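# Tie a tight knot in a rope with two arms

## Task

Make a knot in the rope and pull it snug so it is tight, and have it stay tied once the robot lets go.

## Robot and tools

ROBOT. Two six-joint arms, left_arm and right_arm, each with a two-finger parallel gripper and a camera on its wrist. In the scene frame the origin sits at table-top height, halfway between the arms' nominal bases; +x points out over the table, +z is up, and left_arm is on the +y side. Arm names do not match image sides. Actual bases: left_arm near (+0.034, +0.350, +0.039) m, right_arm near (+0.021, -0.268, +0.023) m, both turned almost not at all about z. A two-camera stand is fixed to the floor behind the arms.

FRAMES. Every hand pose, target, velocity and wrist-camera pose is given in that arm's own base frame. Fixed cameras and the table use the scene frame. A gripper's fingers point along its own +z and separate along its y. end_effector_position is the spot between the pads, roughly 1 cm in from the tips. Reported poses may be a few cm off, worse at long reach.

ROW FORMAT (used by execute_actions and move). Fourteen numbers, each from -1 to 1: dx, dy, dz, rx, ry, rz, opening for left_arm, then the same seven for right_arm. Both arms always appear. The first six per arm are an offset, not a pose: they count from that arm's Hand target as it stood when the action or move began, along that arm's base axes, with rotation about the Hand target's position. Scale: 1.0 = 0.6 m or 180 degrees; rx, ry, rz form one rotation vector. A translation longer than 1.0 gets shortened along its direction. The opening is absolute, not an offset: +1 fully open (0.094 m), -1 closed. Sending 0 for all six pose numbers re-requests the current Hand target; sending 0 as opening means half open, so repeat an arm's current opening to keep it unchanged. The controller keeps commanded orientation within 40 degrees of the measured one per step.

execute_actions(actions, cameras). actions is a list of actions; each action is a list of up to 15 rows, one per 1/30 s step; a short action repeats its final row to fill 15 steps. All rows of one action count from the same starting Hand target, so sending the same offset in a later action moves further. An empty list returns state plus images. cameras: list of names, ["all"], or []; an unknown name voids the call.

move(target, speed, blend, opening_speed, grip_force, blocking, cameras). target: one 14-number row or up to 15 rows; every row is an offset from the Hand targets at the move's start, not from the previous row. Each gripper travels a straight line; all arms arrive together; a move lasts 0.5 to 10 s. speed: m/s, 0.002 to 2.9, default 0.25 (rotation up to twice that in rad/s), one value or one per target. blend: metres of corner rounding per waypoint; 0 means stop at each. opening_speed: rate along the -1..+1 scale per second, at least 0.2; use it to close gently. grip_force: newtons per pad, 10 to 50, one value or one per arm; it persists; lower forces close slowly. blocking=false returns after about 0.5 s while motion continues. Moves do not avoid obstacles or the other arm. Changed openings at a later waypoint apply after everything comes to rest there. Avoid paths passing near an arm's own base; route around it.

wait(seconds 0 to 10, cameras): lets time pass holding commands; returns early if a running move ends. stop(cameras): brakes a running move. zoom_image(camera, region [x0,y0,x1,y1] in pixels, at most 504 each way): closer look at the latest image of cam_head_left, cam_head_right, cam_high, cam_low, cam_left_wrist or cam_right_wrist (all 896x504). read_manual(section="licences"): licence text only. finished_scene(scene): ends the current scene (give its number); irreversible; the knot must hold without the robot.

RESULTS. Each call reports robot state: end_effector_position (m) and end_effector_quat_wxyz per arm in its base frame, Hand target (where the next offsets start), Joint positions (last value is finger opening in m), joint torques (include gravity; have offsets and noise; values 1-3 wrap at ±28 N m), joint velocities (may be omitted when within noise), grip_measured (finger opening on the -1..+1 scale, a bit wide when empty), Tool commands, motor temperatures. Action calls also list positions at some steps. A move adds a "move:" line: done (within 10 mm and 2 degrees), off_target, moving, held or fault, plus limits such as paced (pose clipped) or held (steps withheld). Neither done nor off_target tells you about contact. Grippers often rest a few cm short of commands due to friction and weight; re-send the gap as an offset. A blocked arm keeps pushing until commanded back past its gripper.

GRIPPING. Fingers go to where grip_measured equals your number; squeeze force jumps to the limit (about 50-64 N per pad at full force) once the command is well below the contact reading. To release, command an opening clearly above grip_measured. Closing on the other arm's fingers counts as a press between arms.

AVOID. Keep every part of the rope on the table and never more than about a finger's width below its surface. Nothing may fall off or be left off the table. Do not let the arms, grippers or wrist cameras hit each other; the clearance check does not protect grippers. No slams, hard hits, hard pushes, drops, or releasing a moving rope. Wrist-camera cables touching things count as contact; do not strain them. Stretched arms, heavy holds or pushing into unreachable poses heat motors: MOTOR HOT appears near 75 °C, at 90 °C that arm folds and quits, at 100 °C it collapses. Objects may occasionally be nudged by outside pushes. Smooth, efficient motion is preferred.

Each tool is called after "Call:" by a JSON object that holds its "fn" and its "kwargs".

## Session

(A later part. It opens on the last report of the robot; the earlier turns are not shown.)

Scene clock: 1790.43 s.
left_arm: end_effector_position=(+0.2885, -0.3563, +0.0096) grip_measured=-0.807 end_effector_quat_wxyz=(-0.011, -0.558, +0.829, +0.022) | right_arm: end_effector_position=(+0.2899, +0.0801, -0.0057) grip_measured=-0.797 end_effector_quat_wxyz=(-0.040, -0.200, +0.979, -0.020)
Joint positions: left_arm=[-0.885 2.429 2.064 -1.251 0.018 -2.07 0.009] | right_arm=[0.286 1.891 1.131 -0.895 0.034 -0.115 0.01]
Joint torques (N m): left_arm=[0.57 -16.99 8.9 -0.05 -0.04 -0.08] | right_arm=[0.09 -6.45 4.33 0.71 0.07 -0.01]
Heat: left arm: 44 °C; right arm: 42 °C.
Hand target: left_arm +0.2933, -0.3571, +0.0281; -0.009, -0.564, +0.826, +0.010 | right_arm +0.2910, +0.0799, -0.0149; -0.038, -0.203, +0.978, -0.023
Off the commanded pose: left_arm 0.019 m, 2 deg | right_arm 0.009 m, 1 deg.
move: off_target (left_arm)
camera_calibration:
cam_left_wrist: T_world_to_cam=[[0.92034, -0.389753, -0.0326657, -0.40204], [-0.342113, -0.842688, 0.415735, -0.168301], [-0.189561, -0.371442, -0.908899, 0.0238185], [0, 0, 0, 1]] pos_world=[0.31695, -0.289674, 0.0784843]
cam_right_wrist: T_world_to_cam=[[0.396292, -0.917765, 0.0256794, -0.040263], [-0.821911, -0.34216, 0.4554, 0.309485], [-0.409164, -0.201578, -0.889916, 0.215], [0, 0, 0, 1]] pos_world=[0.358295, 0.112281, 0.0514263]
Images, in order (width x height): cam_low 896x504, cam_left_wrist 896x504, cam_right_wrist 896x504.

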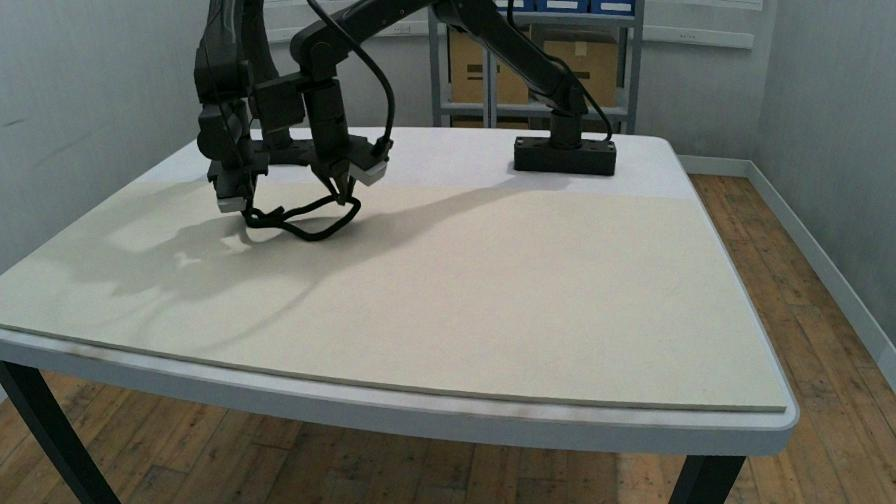

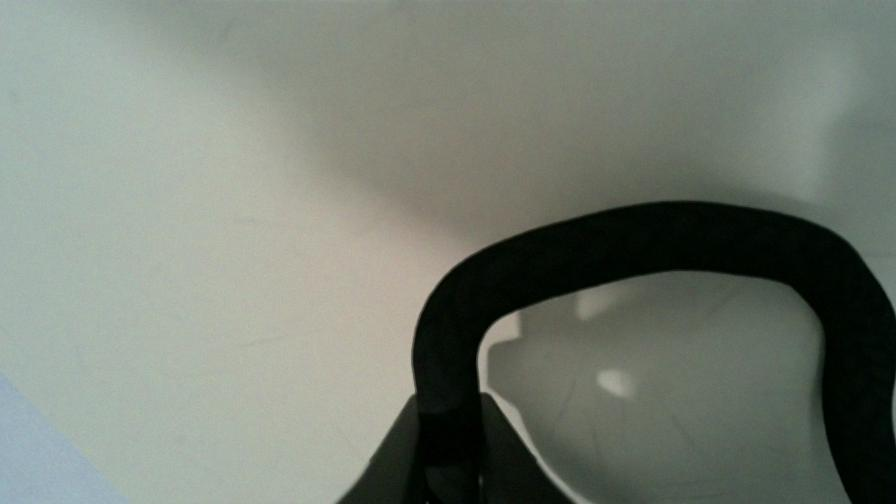

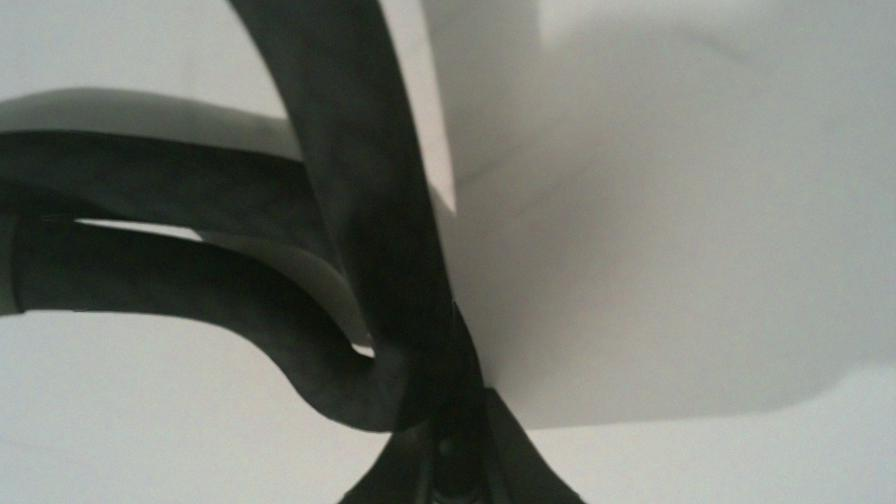

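Call:
{"fn": "move", "kwargs": {"target": [0.01,-0.01,0.11,0,0,0,-1,0,0,0,0,0,0,-1], "speed": 0.12, "cameras": ["cam_right_wrist","cam_low"]}}

Call:
{"fn": "zoom_image", "kwargs": {"camera": "cam_low", "region": [200, 150, 400, 270]}}

Scene clock: 1797.10 s.
left_arm: end_effector_position=(+0.3014, -0.3723, +0.0990) grip_measured=-0.807 end_effector_quat_wxyz=(-0.007, -0.558, +0.829, -0.028) | right_arm: end_effector_position=(+0.2900, +0.0801, -0.0057) grip_measured=-0.797 end_effector_quat_wxyz=(-0.040, -0.201, +0.979, -0.020)
Joint positions: left_arm=[-0.885 2.432 2.426 -1.511 0.02 -2.07 0.009] | right_arm=[0.286 1.891 1.131 -0.894 0.034 -0.117 0.01]
Joint torques (N m): left_arm=[0.61 -13.08 8.12 -0.05 -0.05 -0.07] | right_arm=[0.1 -6.43 4.34 0.71 0.06 -0.02]
Heat: left arm: 45 °C; right arm: 41 °C.
Hand target: left_arm +0.2993, -0.3631, +0.0942; -0.009, -0.564, +0.826, +0.009 | right_arm +0.2910, +0.0799, -0.0149; -0.038, -0.203, +0.978, -0.023
Off the commanded pose: left_arm 0.011 m, 4 deg | right_arm 0.009 m, 0 deg.
joint sent to its limit (left arm) — joint 4 (wrist pitch), lower limit. The joint targets still meet the commanded pose.
move: off_target (left_arm)
camera_calibration:
cam_right_wrist: T_world_to_cam=[[0.39768, -0.917166, 0.0256221, -0.0406451], [-0.821519, -0.343494, 0.455103, 0.309581], [-0.408604, -0.202034, -0.89007, 0.214899], [0, 0, 0, 1]] pos_world=[0.358299, 0.112478, 0.0514253]
Images, in order (width x height): cam_low 896x504, cam_right_wrist 896x504.

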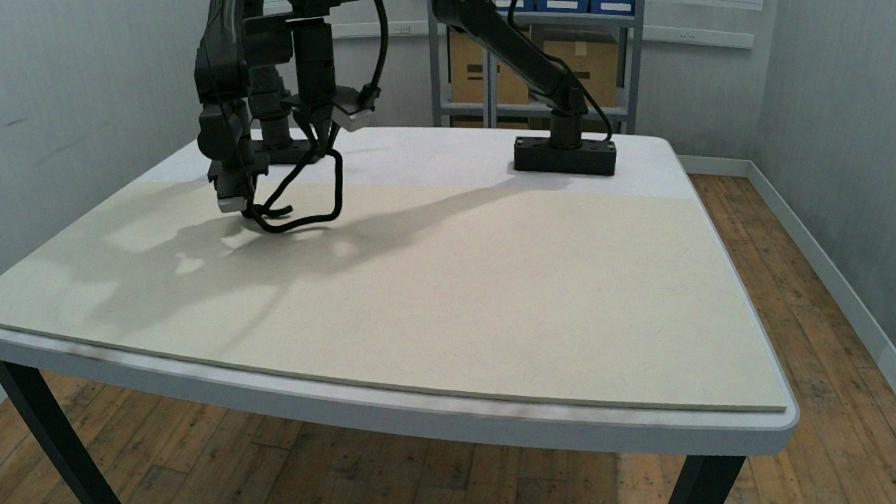

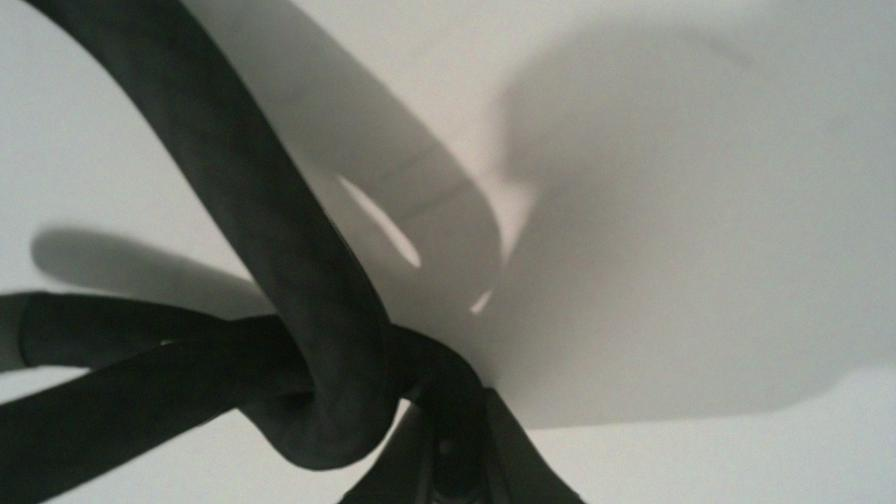

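Scaled by 2.520.

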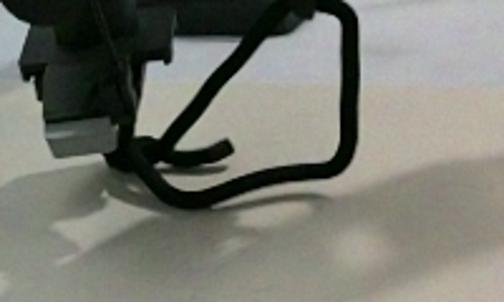

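Call:
{"fn": "move", "kwargs": {"target": [[-0.1,0.01,-0.02,0,0,0,-1,0,0,0,0,0,0,-1],[-0.1,0.01,-0.205,0,0,0,-1,0,0,0,0,0,0,-1]], "speed": 0.12, "cameras": ["cam_right_wrist","cam_low"]}}

Call:
{"fn": "zoom_image", "kwargs": {"camera": "cam_low", "region": [200, 150, 400, 270]}}

Scene clock: 1815.30 s.
left_arm: end_effector_position=(+0.2385, -0.3592, -0.0157) grip_measured=-0.807 end_effector_quat_wxyz=(-0.023, -0.529, +0.848, +0.007) | right_arm: end_effector_position=(+0.2902, +0.0814, -0.0058) grip_measured=-0.797 end_effector_quat_wxyz=(-0.039, -0.202, +0.978, -0.017)
Joint positions: left_arm=[-0.968 2.302 1.736 -1.021 0.046 -2.084 0.009] | right_arm=[0.286 1.891 1.131 -0.892 0.027 -0.12 0.01]
Joint torques (N m): left_arm=[0.51 -12.04 4.81 0.61 0.02 -0.06] | right_arm=[0.1 -6.42 4.33 0.69 0.12 0.04]
Heat: left arm: 48 °C; right arm: 41 °C.
Hand target: left_arm +0.2392, -0.3572, -0.0288; -0.009, -0.564, +0.826, +0.009 | right_arm +0.2910, +0.0799, -0.0149; -0.038, -0.203, +0.978, -0.023
Off the commanded pose: left_arm 0.013 m, 5 deg | right_arm 0.009 m, 1 deg.
joint sent to its limit (left arm) — joint 6 (wrist roll), lower limit. The joint targets are off in orientation, not in position.
move: off_target (left_arm)
camera_calibration:
cam_right_wrist: T_world_to_cam=[[0.399638, -0.916471, 0.0192191, -0.0402526], [-0.82087, -0.348461, 0.452489, 0.310477], [-0.407996, -0.196608, -0.891563, 0.214597], [0, 0, 0, 1]] pos_world=[0.358503, 0.11349, 0.0516128]
Images, in order (width x height): cam_low 896x504, cam_right_wrist 896x504.

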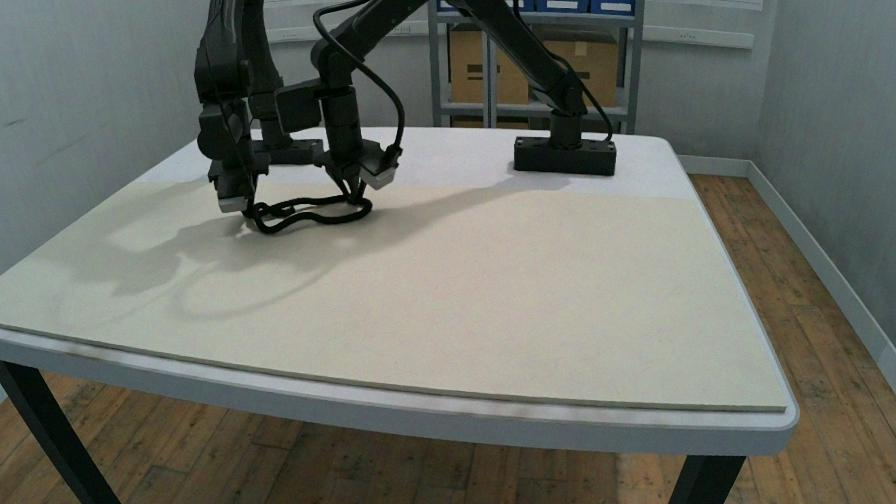

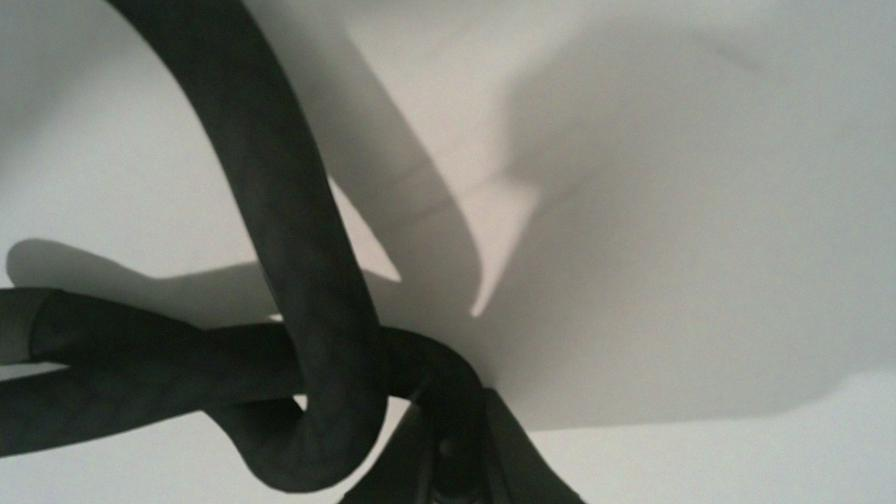

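Scaled by 2.520.

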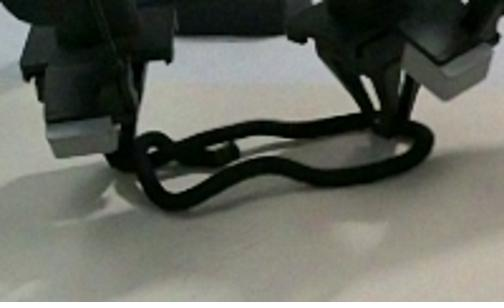

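Call:
{"fn": "move", "kwargs": {"target": [[0,0,0,0,0,0,-0.3,0,0,0,0,0,0,-0.5],[0,0,0.02,0,0,0,-0.3,0,0,0.02,0,0,0,-0.3],[-0.02,0.02,0.18,0,0,0,-0.4,0,0,0.18,0,0,0,-0.3],[0.05,-0.03,0.18,0,0,0,-0.4,-0.12,-0.14,0.18,0,0,0,-0.3]], "speed": 0.2, "blend": [0,0,0.02,0], "cameras": ["cam_right_wrist","cam_left_wrist","cam_low","cam_high"]}}

Call:
{"fn": "zoom_image", "kwargs": {"camera": "cam_low", "region": [200, 150, 400, 270]}}

Scene clock: 1845.87 s.
left_arm: end_effector_position=(+0.2665, -0.3785, +0.0835) grip_measured=-0.398 end_effector_quat_wxyz=(-0.024, -0.541, +0.841, -0.005) | right_arm: end_effector_position=(+0.2241, -0.0024, +0.0947) grip_measured=-0.303 end_effector_quat_wxyz=(-0.038, -0.204, +0.978, -0.023)
Joint positions: left_arm=[-0.941 2.38 2.27 -1.454 0.048 -2.084 0.028] | right_arm=[0.032 1.463 1.077 -1.252 0.058 -0.377 0.033]
Joint torques (N m): left_arm=[0.43 -12.16 9.21 0.04 -0.15 -0.05] | right_arm=[-0.53 -6.02 4.6 0.37 0.04 -0.05]
Heat: left arm: 47 °C; right arm: 42 °C.
Hand target: left_arm +0.2693, -0.3751, +0.0791; -0.009, -0.564, +0.826, +0.010 | right_arm +0.2190, -0.0042, +0.0931; -0.038, -0.203, +0.978, -0.023
Off the commanded pose: left_arm 0.006 m, 4 deg | right_arm 0.006 m, 0 deg.
joint sent to its limit (left arm) — joint 6 (wrist roll), lower limit. The joint targets are off in orientation, not in position.
move: off_target (left_arm); blend cut to 0 m at target 3; target 3's new opening was sent with left_arm's hand 0.009 m and 5 deg from that target
camera_calibration:
cam_left_wrist: T_world_to_cam=[[0.903678, -0.428213, -0.000216574, -0.400861], [-0.379775, -0.801691, 0.461586, -0.203517], [-0.197831, -0.417043, -0.887096, 0.0616483], [0, 0, 0, 1]] pos_world=[0.297154, -0.309102, 0.148542]
cam_right_wrist: T_world_to_cam=[[0.403128, -0.914631, 0.0306228, -0.0943925], [-0.821503, -0.346931, 0.452518, 0.181576], [-0.403263, -0.20758, -0.891229, 0.259638], [0, 0, 0, 1]] pos_world=[0.29192, 0.0305558, 0.152121]
Images, in order (width x height): cam_high 896x504, cam_low 896x504, cam_left_wrist 896x504, cam_right_wrist 896x504.

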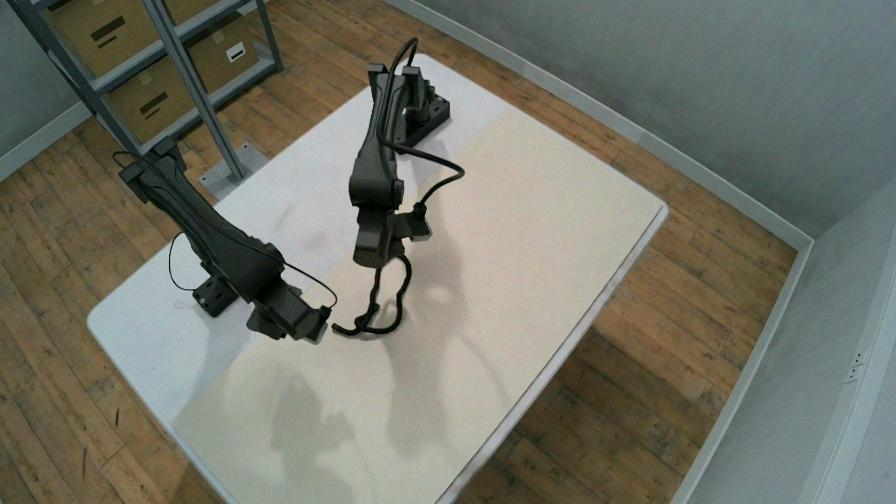

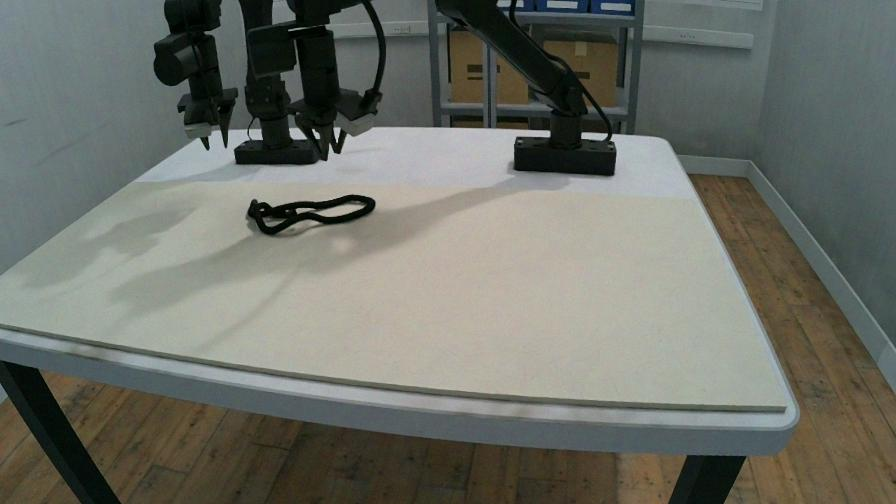

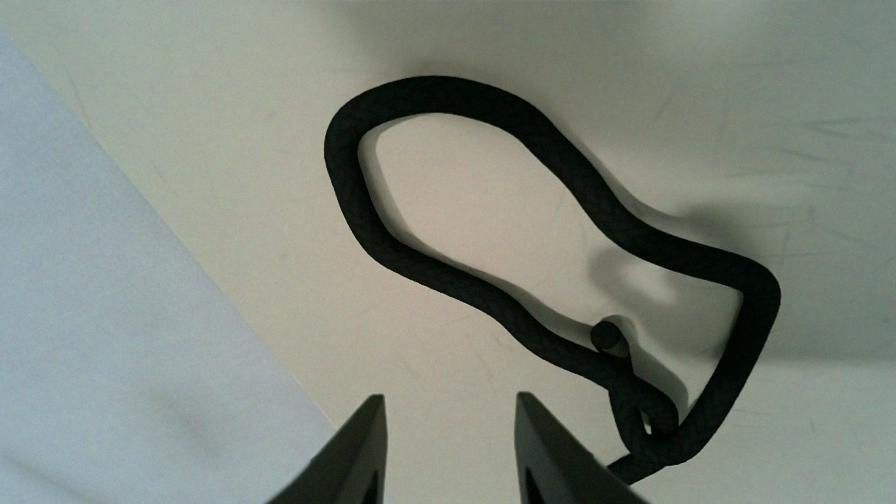

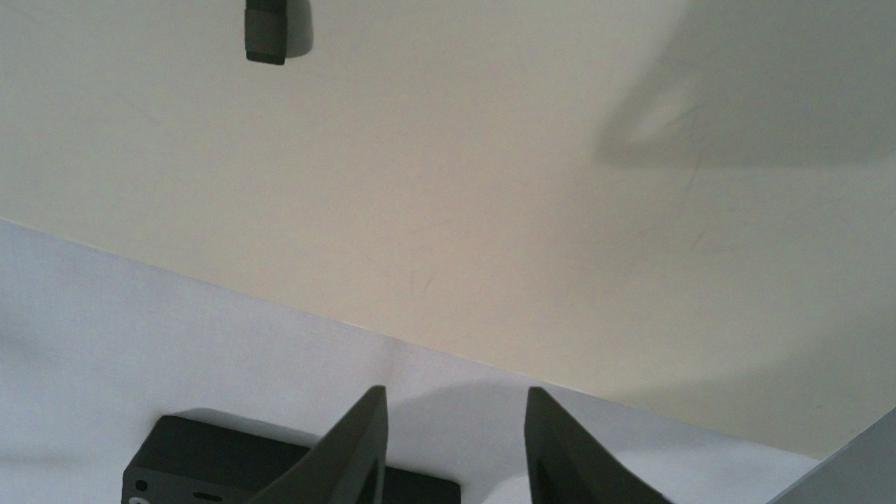

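Scaled by 2.520.

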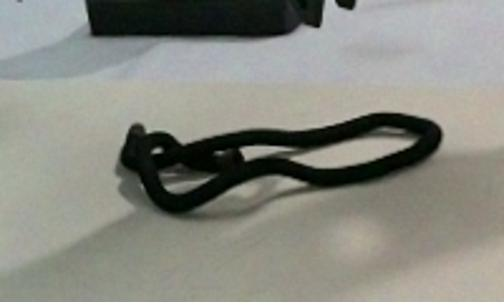

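Call:
{"fn": "move", "kwargs": {"target": [[0,0.06,0,0,0,0,-0.4,0.09,0.147,-0.08,0,0,-0.05,-0.35]], "speed": 0.25, "cameras": ["cam_right_wrist"]}}

Scene clock: 1868.17 s.
left_arm: end_effector_position=(+0.2688, -0.3438, +0.0752) grip_measured=-0.398 end_effector_quat_wxyz=(-0.018, -0.560, +0.828, +0.013) | right_arm: end_effector_position=(+0.2608, +0.0787, +0.0441) grip_measured=-0.347 end_effector_quat_wxyz=(-0.054, -0.126, +0.990, -0.021)
Joint positions: left_arm=[-0.895 2.278 2.063 -1.384 0.035 -2.084 0.028] | right_arm=[0.304 1.738 1.15 -1.096 0.022 0.053 0.031]
Joint torques (N m): left_arm=[0.12 -15.99 4.64 0.34 -0.19 -0.06] | right_arm=[0.47 -5.34 8.31 0.39 0.02 0.1]
Heat: left arm: 45 °C; right arm: 41 °C.
Hand target: left_arm +0.2692, -0.3391, +0.0791; -0.009, -0.564, +0.826, +0.010 | right_arm +0.2730, +0.0841, +0.0451; -0.040, -0.126, +0.991, -0.020
Off the commanded pose: left_arm 0.006 m, 1 deg | right_arm 0.013 m, 2 deg.
joint sent to its limit (left arm) — joint 6 (wrist roll), lower limit. The joint targets still meet the commanded pose.
move: off_target (right_arm)
camera_calibration:
cam_right_wrist: T_world_to_cam=[[0.254449, -0.966619, 0.0300489, 0.00943594], [-0.853399, -0.209812, 0.477168, 0.25921], [-0.454935, -0.147059, -0.878298, 0.254318], [0, 0, 0, 1]] pos_world=[0.334506, 0.100906, 0.0993969]
Images, in order (width x height): cam_right_wrist 896x504.

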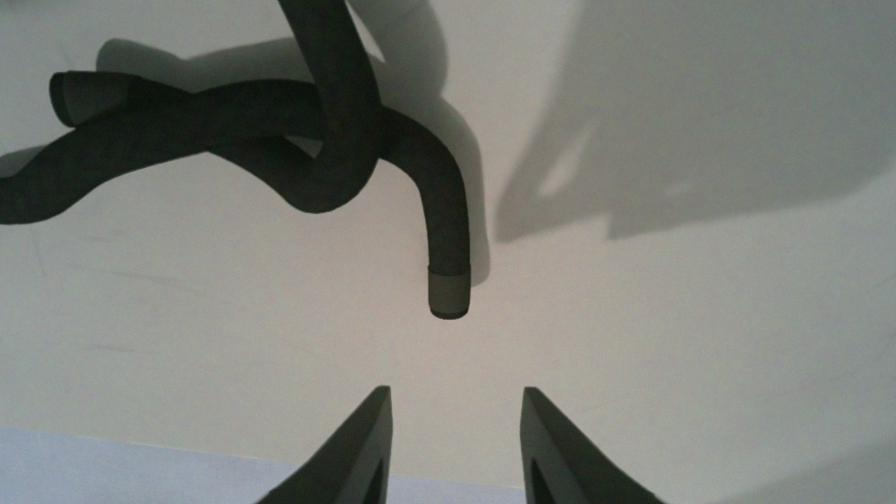

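Call:
{"fn": "move", "kwargs": {"target": [[0,0.08,0,0,0,0,-0.4,0.03,0.005,-0.1,0,0,0,-0.35],[0,0.08,0,0,0,0,-0.4,0.03,0.005,-0.1,0,0,0,-1],[0,0.12,0.02,0,0,0,-0.4,0.01,0.15,-0.085,0,0,0,-1]], "speed": 0.15, "cameras": ["cam_right_wrist","cam_left_wrist","cam_low"]}}

Call:
{"fn": "zoom_image", "kwargs": {"camera": "cam_low", "region": [200, 150, 400, 270]}}

Scene clock: 1879.20 s.
left_arm: end_effector_position=(+0.2712, -0.2749, +0.0876) grip_measured=-0.398 end_effector_quat_wxyz=(-0.016, -0.563, +0.826, +0.007) | right_arm: end_effector_position=(+0.2769, +0.1720, -0.0040) grip_measured=-0.799 end_effector_quat_wxyz=(-0.032, -0.129, +0.991, -0.018)
Joint positions: left_arm=[-0.781 2.041 1.737 -1.287 0.029 -1.976 0.028] | right_arm=[0.556 1.962 1.241 -0.922 0.006 0.298 0.009]
Joint torques (N m): left_arm=[0.39 -14.04 4.82 0.24 -0.18 0.02] | right_arm=[0.03 -6.41 7.95 0.11 -0.02 0.12]
Heat: left arm: 46 °C; right arm: 42 °C.
Hand target: left_arm +0.2692, -0.2670, +0.0910; -0.009, -0.564, +0.826, +0.010 | right_arm +0.2790, +0.1740, -0.0060; -0.040, -0.126, +0.991, -0.020
Off the commanded pose: left_arm 0.009 m, 1 deg | right_arm 0.004 m, 1 deg.
move: done; target 2's new opening was sent with right_arm's hand 0.011 m and 1 deg from that target
camera_calibration:
cam_left_wrist: T_world_to_cam=[[0.924787, -0.380253, -0.0133079, -0.352176], [-0.336515, -0.833734, 0.437773, -0.139089], [-0.17756, -0.400368, -0.898987, 0.10952], [0, 0, 0, 1]] pos_world=[0.298328, -0.206031, 0.154659]
cam_right_wrist: T_world_to_cam=[[0.259348, -0.965364, 0.0284676, 0.0952944], [-0.87159, -0.221255, 0.437467, 0.322297], [-0.416017, -0.138268, -0.898784, 0.220723], [0, 0, 0, 1]] pos_world=[0.348021, 0.193822, 0.0546746]
Images, in order (width x height): cam_low 896x504, cam_left_wrist 896x504, cam_right_wrist 896x504.

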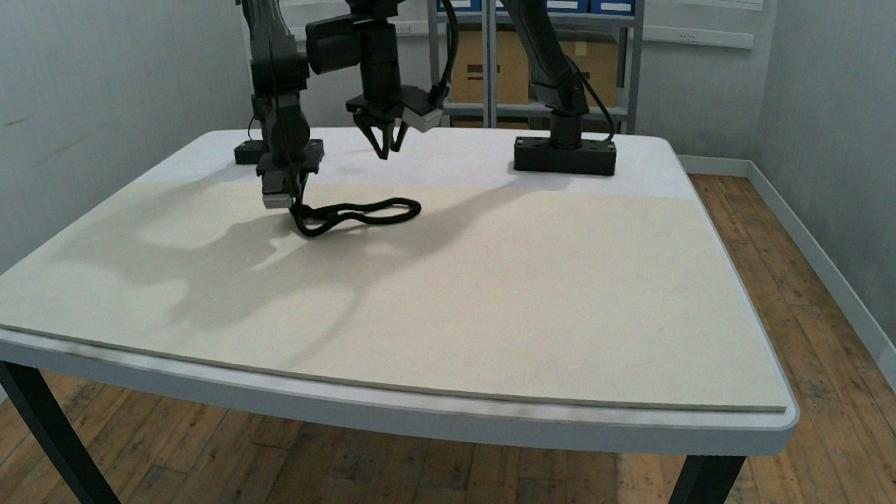

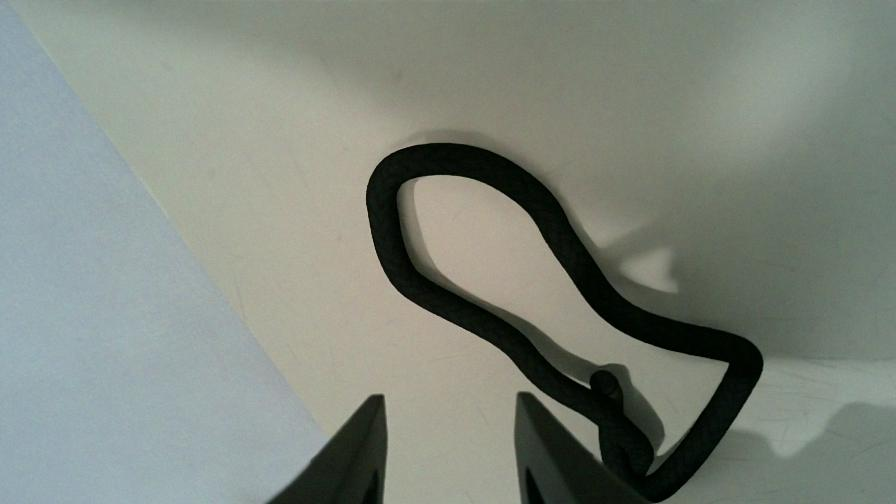

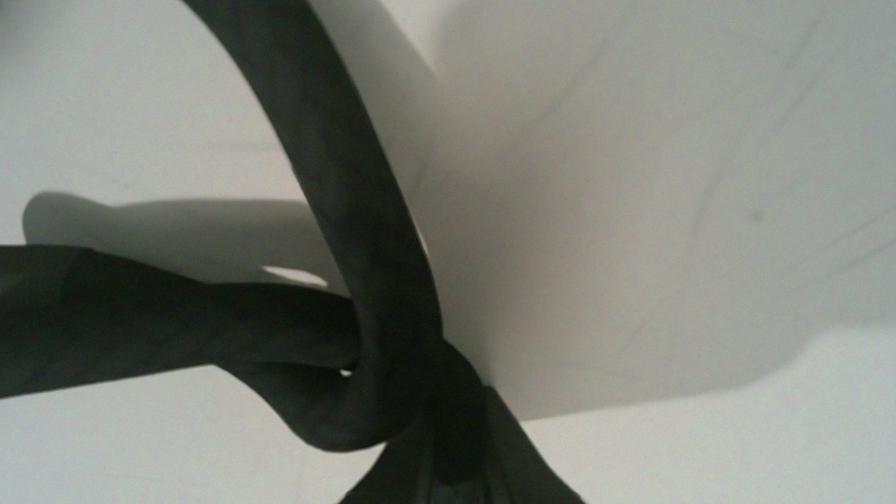

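Scaled by 2.520.

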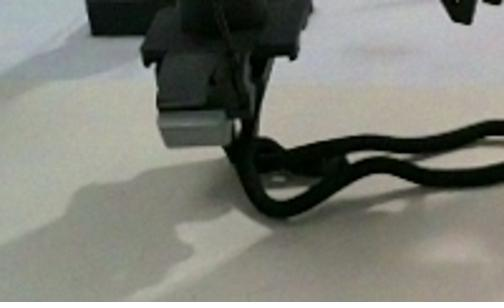

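Call:
{"fn": "move", "kwargs": {"target": [[0.061,-0.032,-0.12,0,0,0.04,-0.4,0,0,0,0,0,0,-1],[0.061,-0.032,-0.2,0,0,0.04,-0.4,0,0,0,0,0,0,-1]], "speed": 0.15, "cameras": ["cam_left_wrist"]}}

Scene clock: 1899.13 s.
left_arm: end_effector_position=(+0.2880, -0.2830, +0.0612) grip_measured=-0.398 end_effector_quat_wxyz=(-0.015, -0.584, +0.812, +0.001) | right_arm: end_effector_position=(+0.2769, +0.1720, -0.0040) grip_measured=-0.799 end_effector_quat_wxyz=(-0.032, -0.128, +0.991, -0.018)
Joint positions: left_arm=[-0.766 2.11 1.737 -1.204 0.029 -2.013 0.028] | right_arm=[0.556 1.962 1.241 -0.922 0.006 0.298 0.009]
Joint torques (N m): left_arm=[-0.01 -13.46 6.57 0.28 0 0.01] | right_arm=[0.02 -6.41 7.97 0.11 -0.03 0.1]
Heat: left arm: 48 °C; right arm: 43 °C.
Hand target: left_arm +0.2871, -0.2828, +0.0662; -0.014, -0.583, +0.812, -0.003 (not the last commanded pose) | right_arm +0.2790, +0.1740, -0.0060; -0.040, -0.126, +0.991, -0.020
Off the commanded pose: left_arm 0.092 m, 5 deg | right_arm 0.004 m, 1 deg.
move: held (left_arm; a check stopped the path); path passed 0 of 2 targets; limits=held
pose unreachable (left arm): on one or more control steps of this call, first in action 0 (counted from 0), this arm could not follow its commanded pose, so it was not sent that pose on those steps. It may still have moved: this result reports where it is.
cause: moving toward the commanded pose would bring a part of the arm too close to another arm (this arm's wrist (the part past joint 4) and the right arm's wrist (the part past joint 4), 28 mm apart when this arm was first held).
camera_calibration:
cam_left_wrist: T_world_to_cam=[[0.943346, -0.331804, -0.00225754, -0.363391], [-0.296746, -0.846679, 0.441675, -0.143909], [-0.148461, -0.415982, -0.897172, 0.072676], [0, 0, 0, 1]] pos_world=[0.310888, -0.212188, 0.127944]
Images, in order (width x height): cam_left_wrist 896x504.

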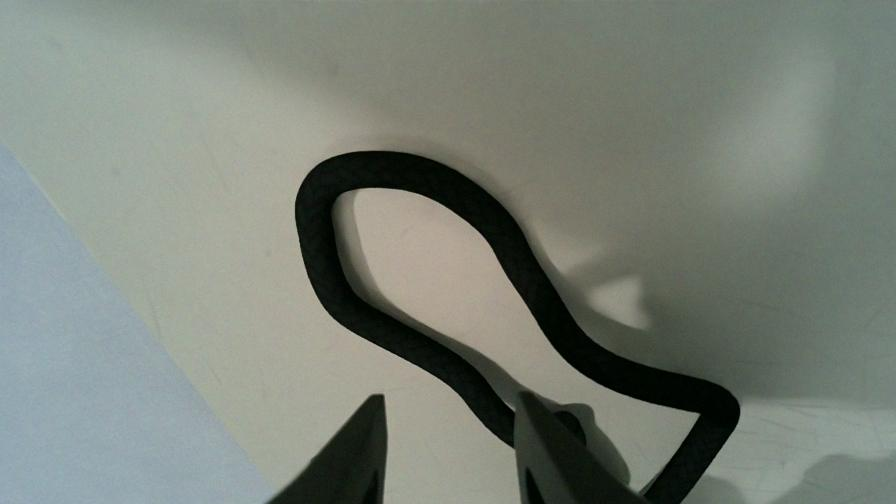

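Call:
{"fn": "move", "kwargs": {"target": [[0.0,0.04,0,0,0,0.0,-0.4,0,0,0,0,0,0,-1],[0.027,0.03,-0.1,0,0,0.0,-0.4,0,0,0,0,0,0,-1],[0.027,0.025,-0.165,0,0,0.0,-0.4,0,0,0,0,0,0,-1]], "speed": 0.15, "blend": [0.01,0.01,0], "cameras": ["cam_left_wrist"]}}

Scene clock: 1905.13 s.
left_arm: end_effector_position=(+0.3015, -0.2669, -0.0171) grip_measured=-0.398 end_effector_quat_wxyz=(-0.016, -0.582, +0.813, -0.001) | right_arm: end_effector_position=(+0.2769, +0.1720, -0.0040) grip_measured=-0.799 end_effector_quat_wxyz=(-0.032, -0.128, +0.991, -0.018)
Joint positions: left_arm=[-0.713 2.188 1.539 -0.927 0.031 -1.957 0.028] | right_arm=[0.556 1.962 1.241 -0.922 0.006 0.298 0.009]
Joint torques (N m): left_arm=[0.09 -12.51 6.22 0.31 0 0.01] | right_arm=[0.03 -6.41 7.97 0.11 -0.03 0.1]
Heat: left arm: 47 °C; right arm: 44 °C.
Hand target: left_arm +0.3014, -0.2668, -0.0170; -0.016, -0.582, +0.813, +0.000 (not the last commanded pose) | right_arm +0.2790, +0.1740, -0.0060; -0.040, -0.126, +0.991, -0.020
Off the commanded pose: left_arm 0.016 m, 0 deg | right_arm 0.004 m, 1 deg.
move: held (left_arm; a check stopped the path); limits=held
pose unreachable (left arm): on one or more control steps of this call, first in action 0 (counted from 0), this arm could not follow its commanded pose, so it was not sent that pose on those steps. It may still have moved: this result reports where it is.
cause: moving toward the commanded pose would bring a part of the arm too close to another arm (this arm's wrist (the part past joint 4) and the right arm's wrist (the part past joint 4), at the place that arm is still heading or pushing toward).
camera_calibration:
cam_left_wrist: T_world_to_cam=[[0.942205, -0.335036, -0.000643728, -0.371456], [-0.299922, -0.844311, 0.444055, -0.0901132], [-0.149318, -0.418198, -0.895999, 0.0108988], [0, 0, 0, 1]] pos_world=[0.324589, -0.195977, 0.0495414]
Images, in order (width x height): cam_left_wrist 896x504.

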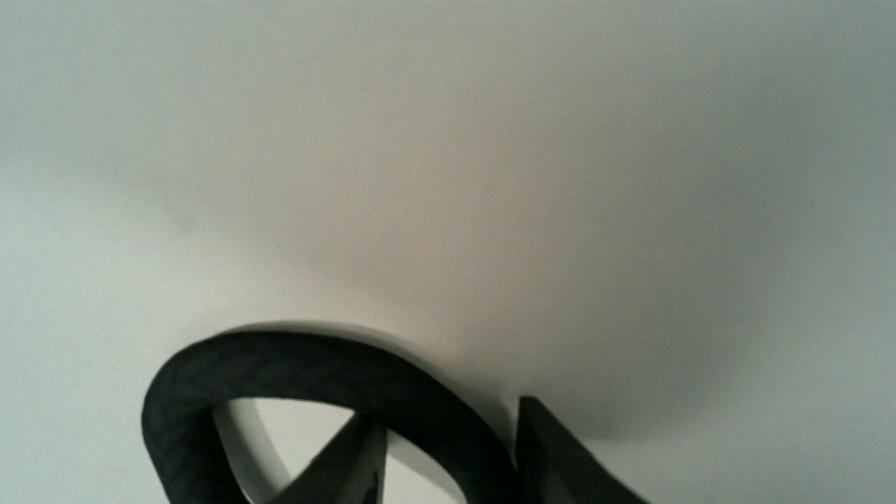

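Call:
{"fn": "move", "kwargs": {"target": [[0.017,0.01,-0.02,0,0,0.0,-0.35,0,-0.02,0,0,0,0,-1],[0.017,0.01,-0.02,0,0,0.0,-1,0,-0.02,0,0,0,0,-1]], "speed": 0.1, "cameras": ["cam_left_wrist"]}}

Scene clock: 1915.27 s.
left_arm: end_effector_position=(+0.3066, -0.2646, -0.0170) grip_measured=-0.807 end_effector_quat_wxyz=(-0.022, -0.579, +0.815, -0.008) | right_arm: end_effector_position=(+0.2805, +0.1661, -0.0040) grip_measured=-0.799 end_effector_quat_wxyz=(-0.032, -0.127, +0.991, -0.016)
Joint positions: left_arm=[-0.694 2.188 1.539 -0.918 0.046 -1.93 0.009] | right_arm=[0.534 1.962 1.241 -0.922 0.004 0.279 0.009]
Joint torques (N m): left_arm=[0.77 -9.95 6.34 0.53 -0.16 0.01] | right_arm=[-0.59 -7.82 5.68 0.2 0.02 -0.01]
Heat: left arm: 46 °C; right arm: 44 °C.
Hand target: left_arm +0.3116, -0.2607, -0.0290; -0.016, -0.583, +0.813, +0.000 | right_arm +0.2791, +0.1620, -0.0060; -0.040, -0.126, +0.991, -0.020
Off the commanded pose: left_arm 0.014 m, 1 deg | right_arm 0.005 m, 1 deg.
move: off_target (left_arm); target 2's new opening was sent with left_arm's hand 0.015 m and 1 deg from that target
camera_calibration:
cam_left_wrist: T_world_to_cam=[[0.939758, -0.341822, 0.00369721, -0.37655], [-0.305037, -0.833646, 0.46042, -0.0820947], [-0.154299, -0.433811, -0.887694, 0.0101902], [0, 0, 0, 1]] pos_world=[0.330396, -0.19273, 0.048236]
Images, in order (width x height): cam_left_wrist 896x504.

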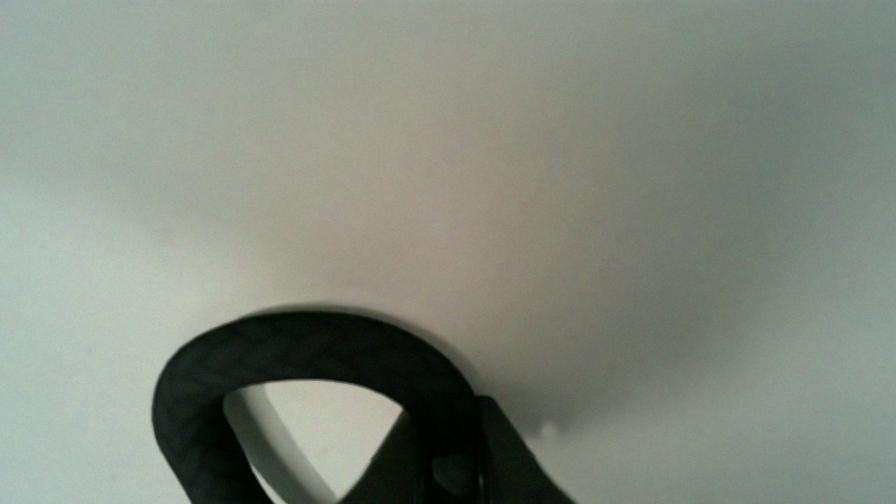

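Call:
{"fn": "move", "kwargs": {"target": [0,0,0,0,0,0.0,-1,-0.02,-0.1,0.008,0,0,0,-1], "speed": 0.08, "cameras": ["cam_right_wrist","cam_low"]}}

Call:
{"fn": "zoom_image", "kwargs": {"camera": "cam_low", "region": [220, 140, 440, 270]}}

Scene clock: 1920.70 s.
left_arm: end_effector_position=(+0.3067, -0.2647, -0.0170) grip_measured=-0.807 end_effector_quat_wxyz=(-0.022, -0.579, +0.815, -0.008) | right_arm: end_effector_position=(+0.2673, +0.1061, -0.0042) grip_measured=-0.799 end_effector_quat_wxyz=(-0.051, -0.126, +0.991, -0.017)
Joint positions: left_arm=[-0.694 2.188 1.539 -0.917 0.047 -1.93 0.009] | right_arm=[0.38 1.864 1.098 -0.912 0.008 0.127 0.009]
Joint torques (N m): left_arm=[0.77 -9.96 6.32 0.52 -0.17 0.02] | right_arm=[-0.36 -9.48 3.95 0.37 0.11 -0.01]
Heat: left arm: 45 °C; right arm: 43 °C.
Hand target: left_arm +0.3116, -0.2607, -0.0290; -0.016, -0.583, +0.813, +0.000 | right_arm +0.2670, +0.1020, -0.0011; -0.040, -0.126, +0.991, -0.020
Off the commanded pose: left_arm 0.014 m, 1 deg | right_arm 0.005 m, 1 deg.
move: off_target (left_arm)
camera_calibration:
cam_right_wrist: T_world_to_cam=[[0.254297, -0.96685, 0.0230953, 0.0357521], [-0.855944, -0.213882, 0.470759, 0.294652], [-0.450214, -0.139481, -0.88196, 0.216798], [0, 0, 0, 1]] pos_world=[0.340719, 0.127827, 0.0516717]
Images, in order (width x height): cam_low 896x504, cam_right_wrist 896x504.

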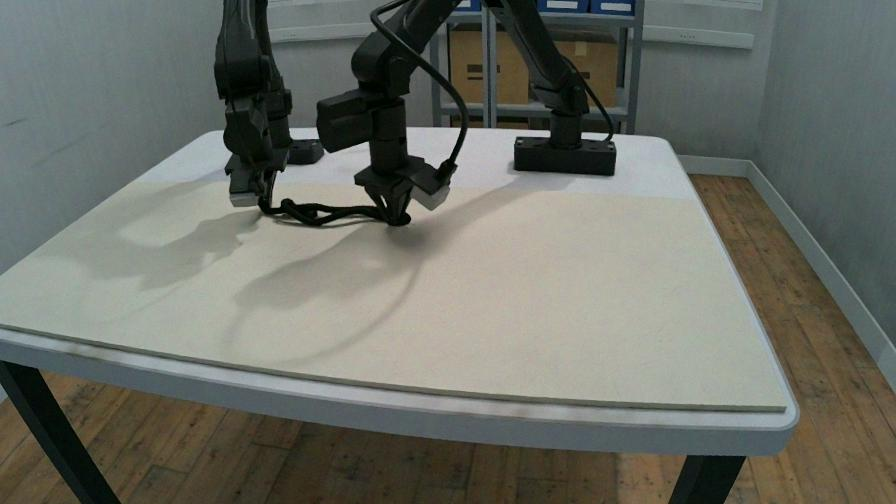

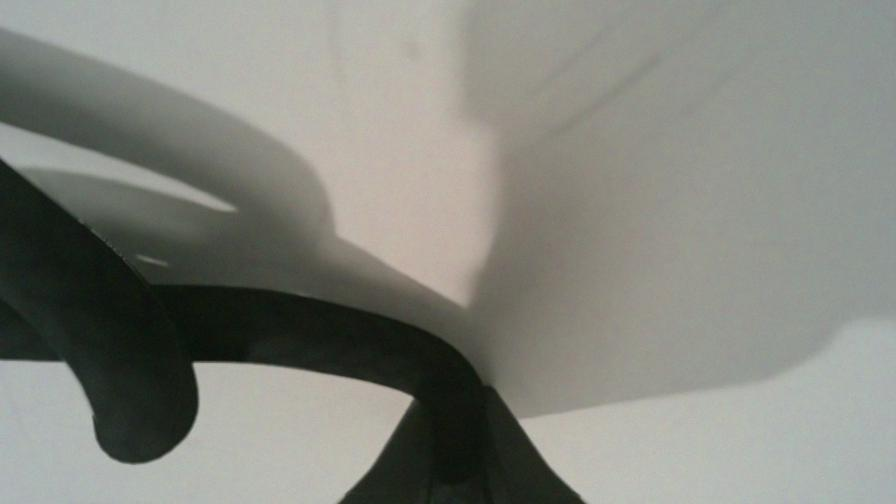

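Scaled by 2.291.

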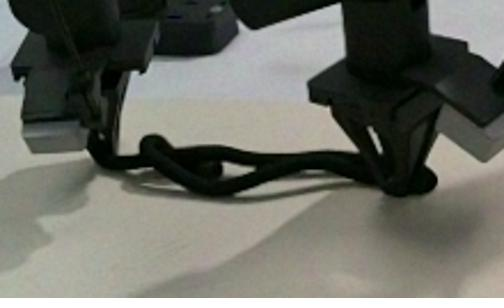

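Call:
{"fn": "move", "kwargs": {"target": [0,0,0,0,0,0.0,-1,-0.015,-0.06,0,0,0,0,-1], "speed": 0.06, "cameras": ["cam_right_wrist","cam_low"]}}

Call:
{"fn": "zoom_image", "kwargs": {"camera": "cam_low", "region": [220, 140, 440, 270]}}

Scene clock: 1928.63 s.
left_arm: end_effector_position=(+0.3101, -0.2727, -0.0166) grip_measured=-0.808 end_effector_quat_wxyz=(-0.028, -0.579, +0.815, -0.026) | right_arm: end_effector_position=(+0.2639, +0.0856, -0.0024) grip_measured=-0.799 end_effector_quat_wxyz=(-0.036, -0.136, +0.990, +0.009)
Joint positions: left_arm=[-0.694 2.188 1.539 -0.886 0.068 -1.93 0.009] | right_arm=[0.291 1.791 1.016 -0.863 -0.03 0.017 0.009]
Joint torques (N m): left_arm=[0.76 -10.04 6.39 0.27 -0.39 0.03] | right_arm=[-1.73 -8.61 3.67 0.17 0.52 0.04]
Heat: left arm: 45 °C; right arm: 42 °C.
Hand target: left_arm +0.3117, -0.2608, -0.0290; -0.016, -0.583, +0.813, -0.001 | right_arm +0.2581, +0.0661, -0.0012; -0.040, -0.126, +0.991, -0.020
Off the commanded pose: left_arm 0.017 m, 3 deg | right_arm 0.020 m, 4 deg.
move: off_target (left_arm, right_arm)
camera_calibration:
cam_right_wrist: T_world_to_cam=[[0.271445, -0.962084, -0.026676, 0.0117078], [-0.861613, -0.255262, 0.438707, 0.291496], [-0.428883, -0.0961003, -0.898234, 0.204526], [0, 0, 0, 1]] pos_world=[0.335697, 0.105327, 0.0561428]
Images, in order (width x height): cam_low 896x504, cam_right_wrist 896x504.

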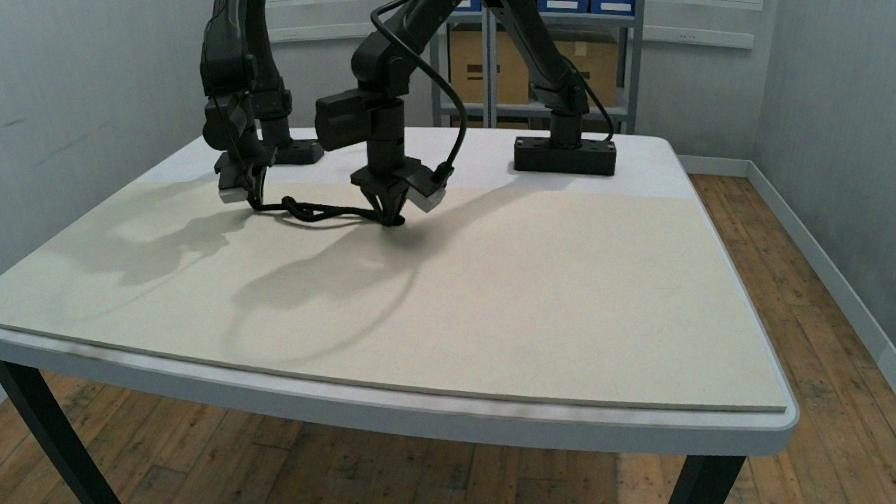

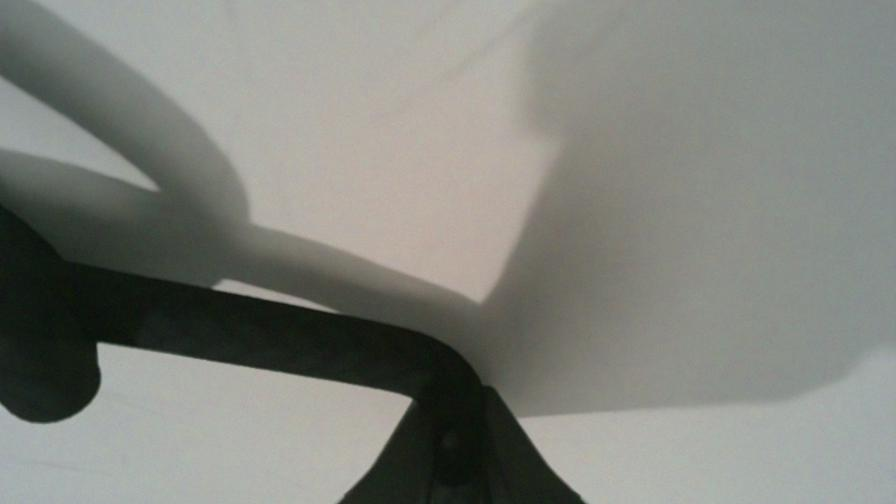

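Scaled by 2.291.

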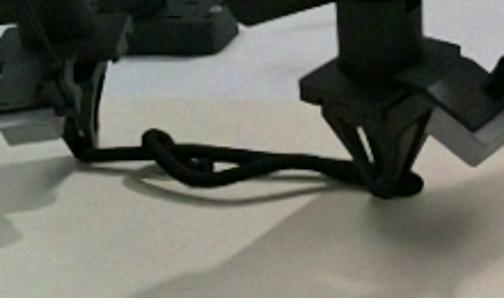

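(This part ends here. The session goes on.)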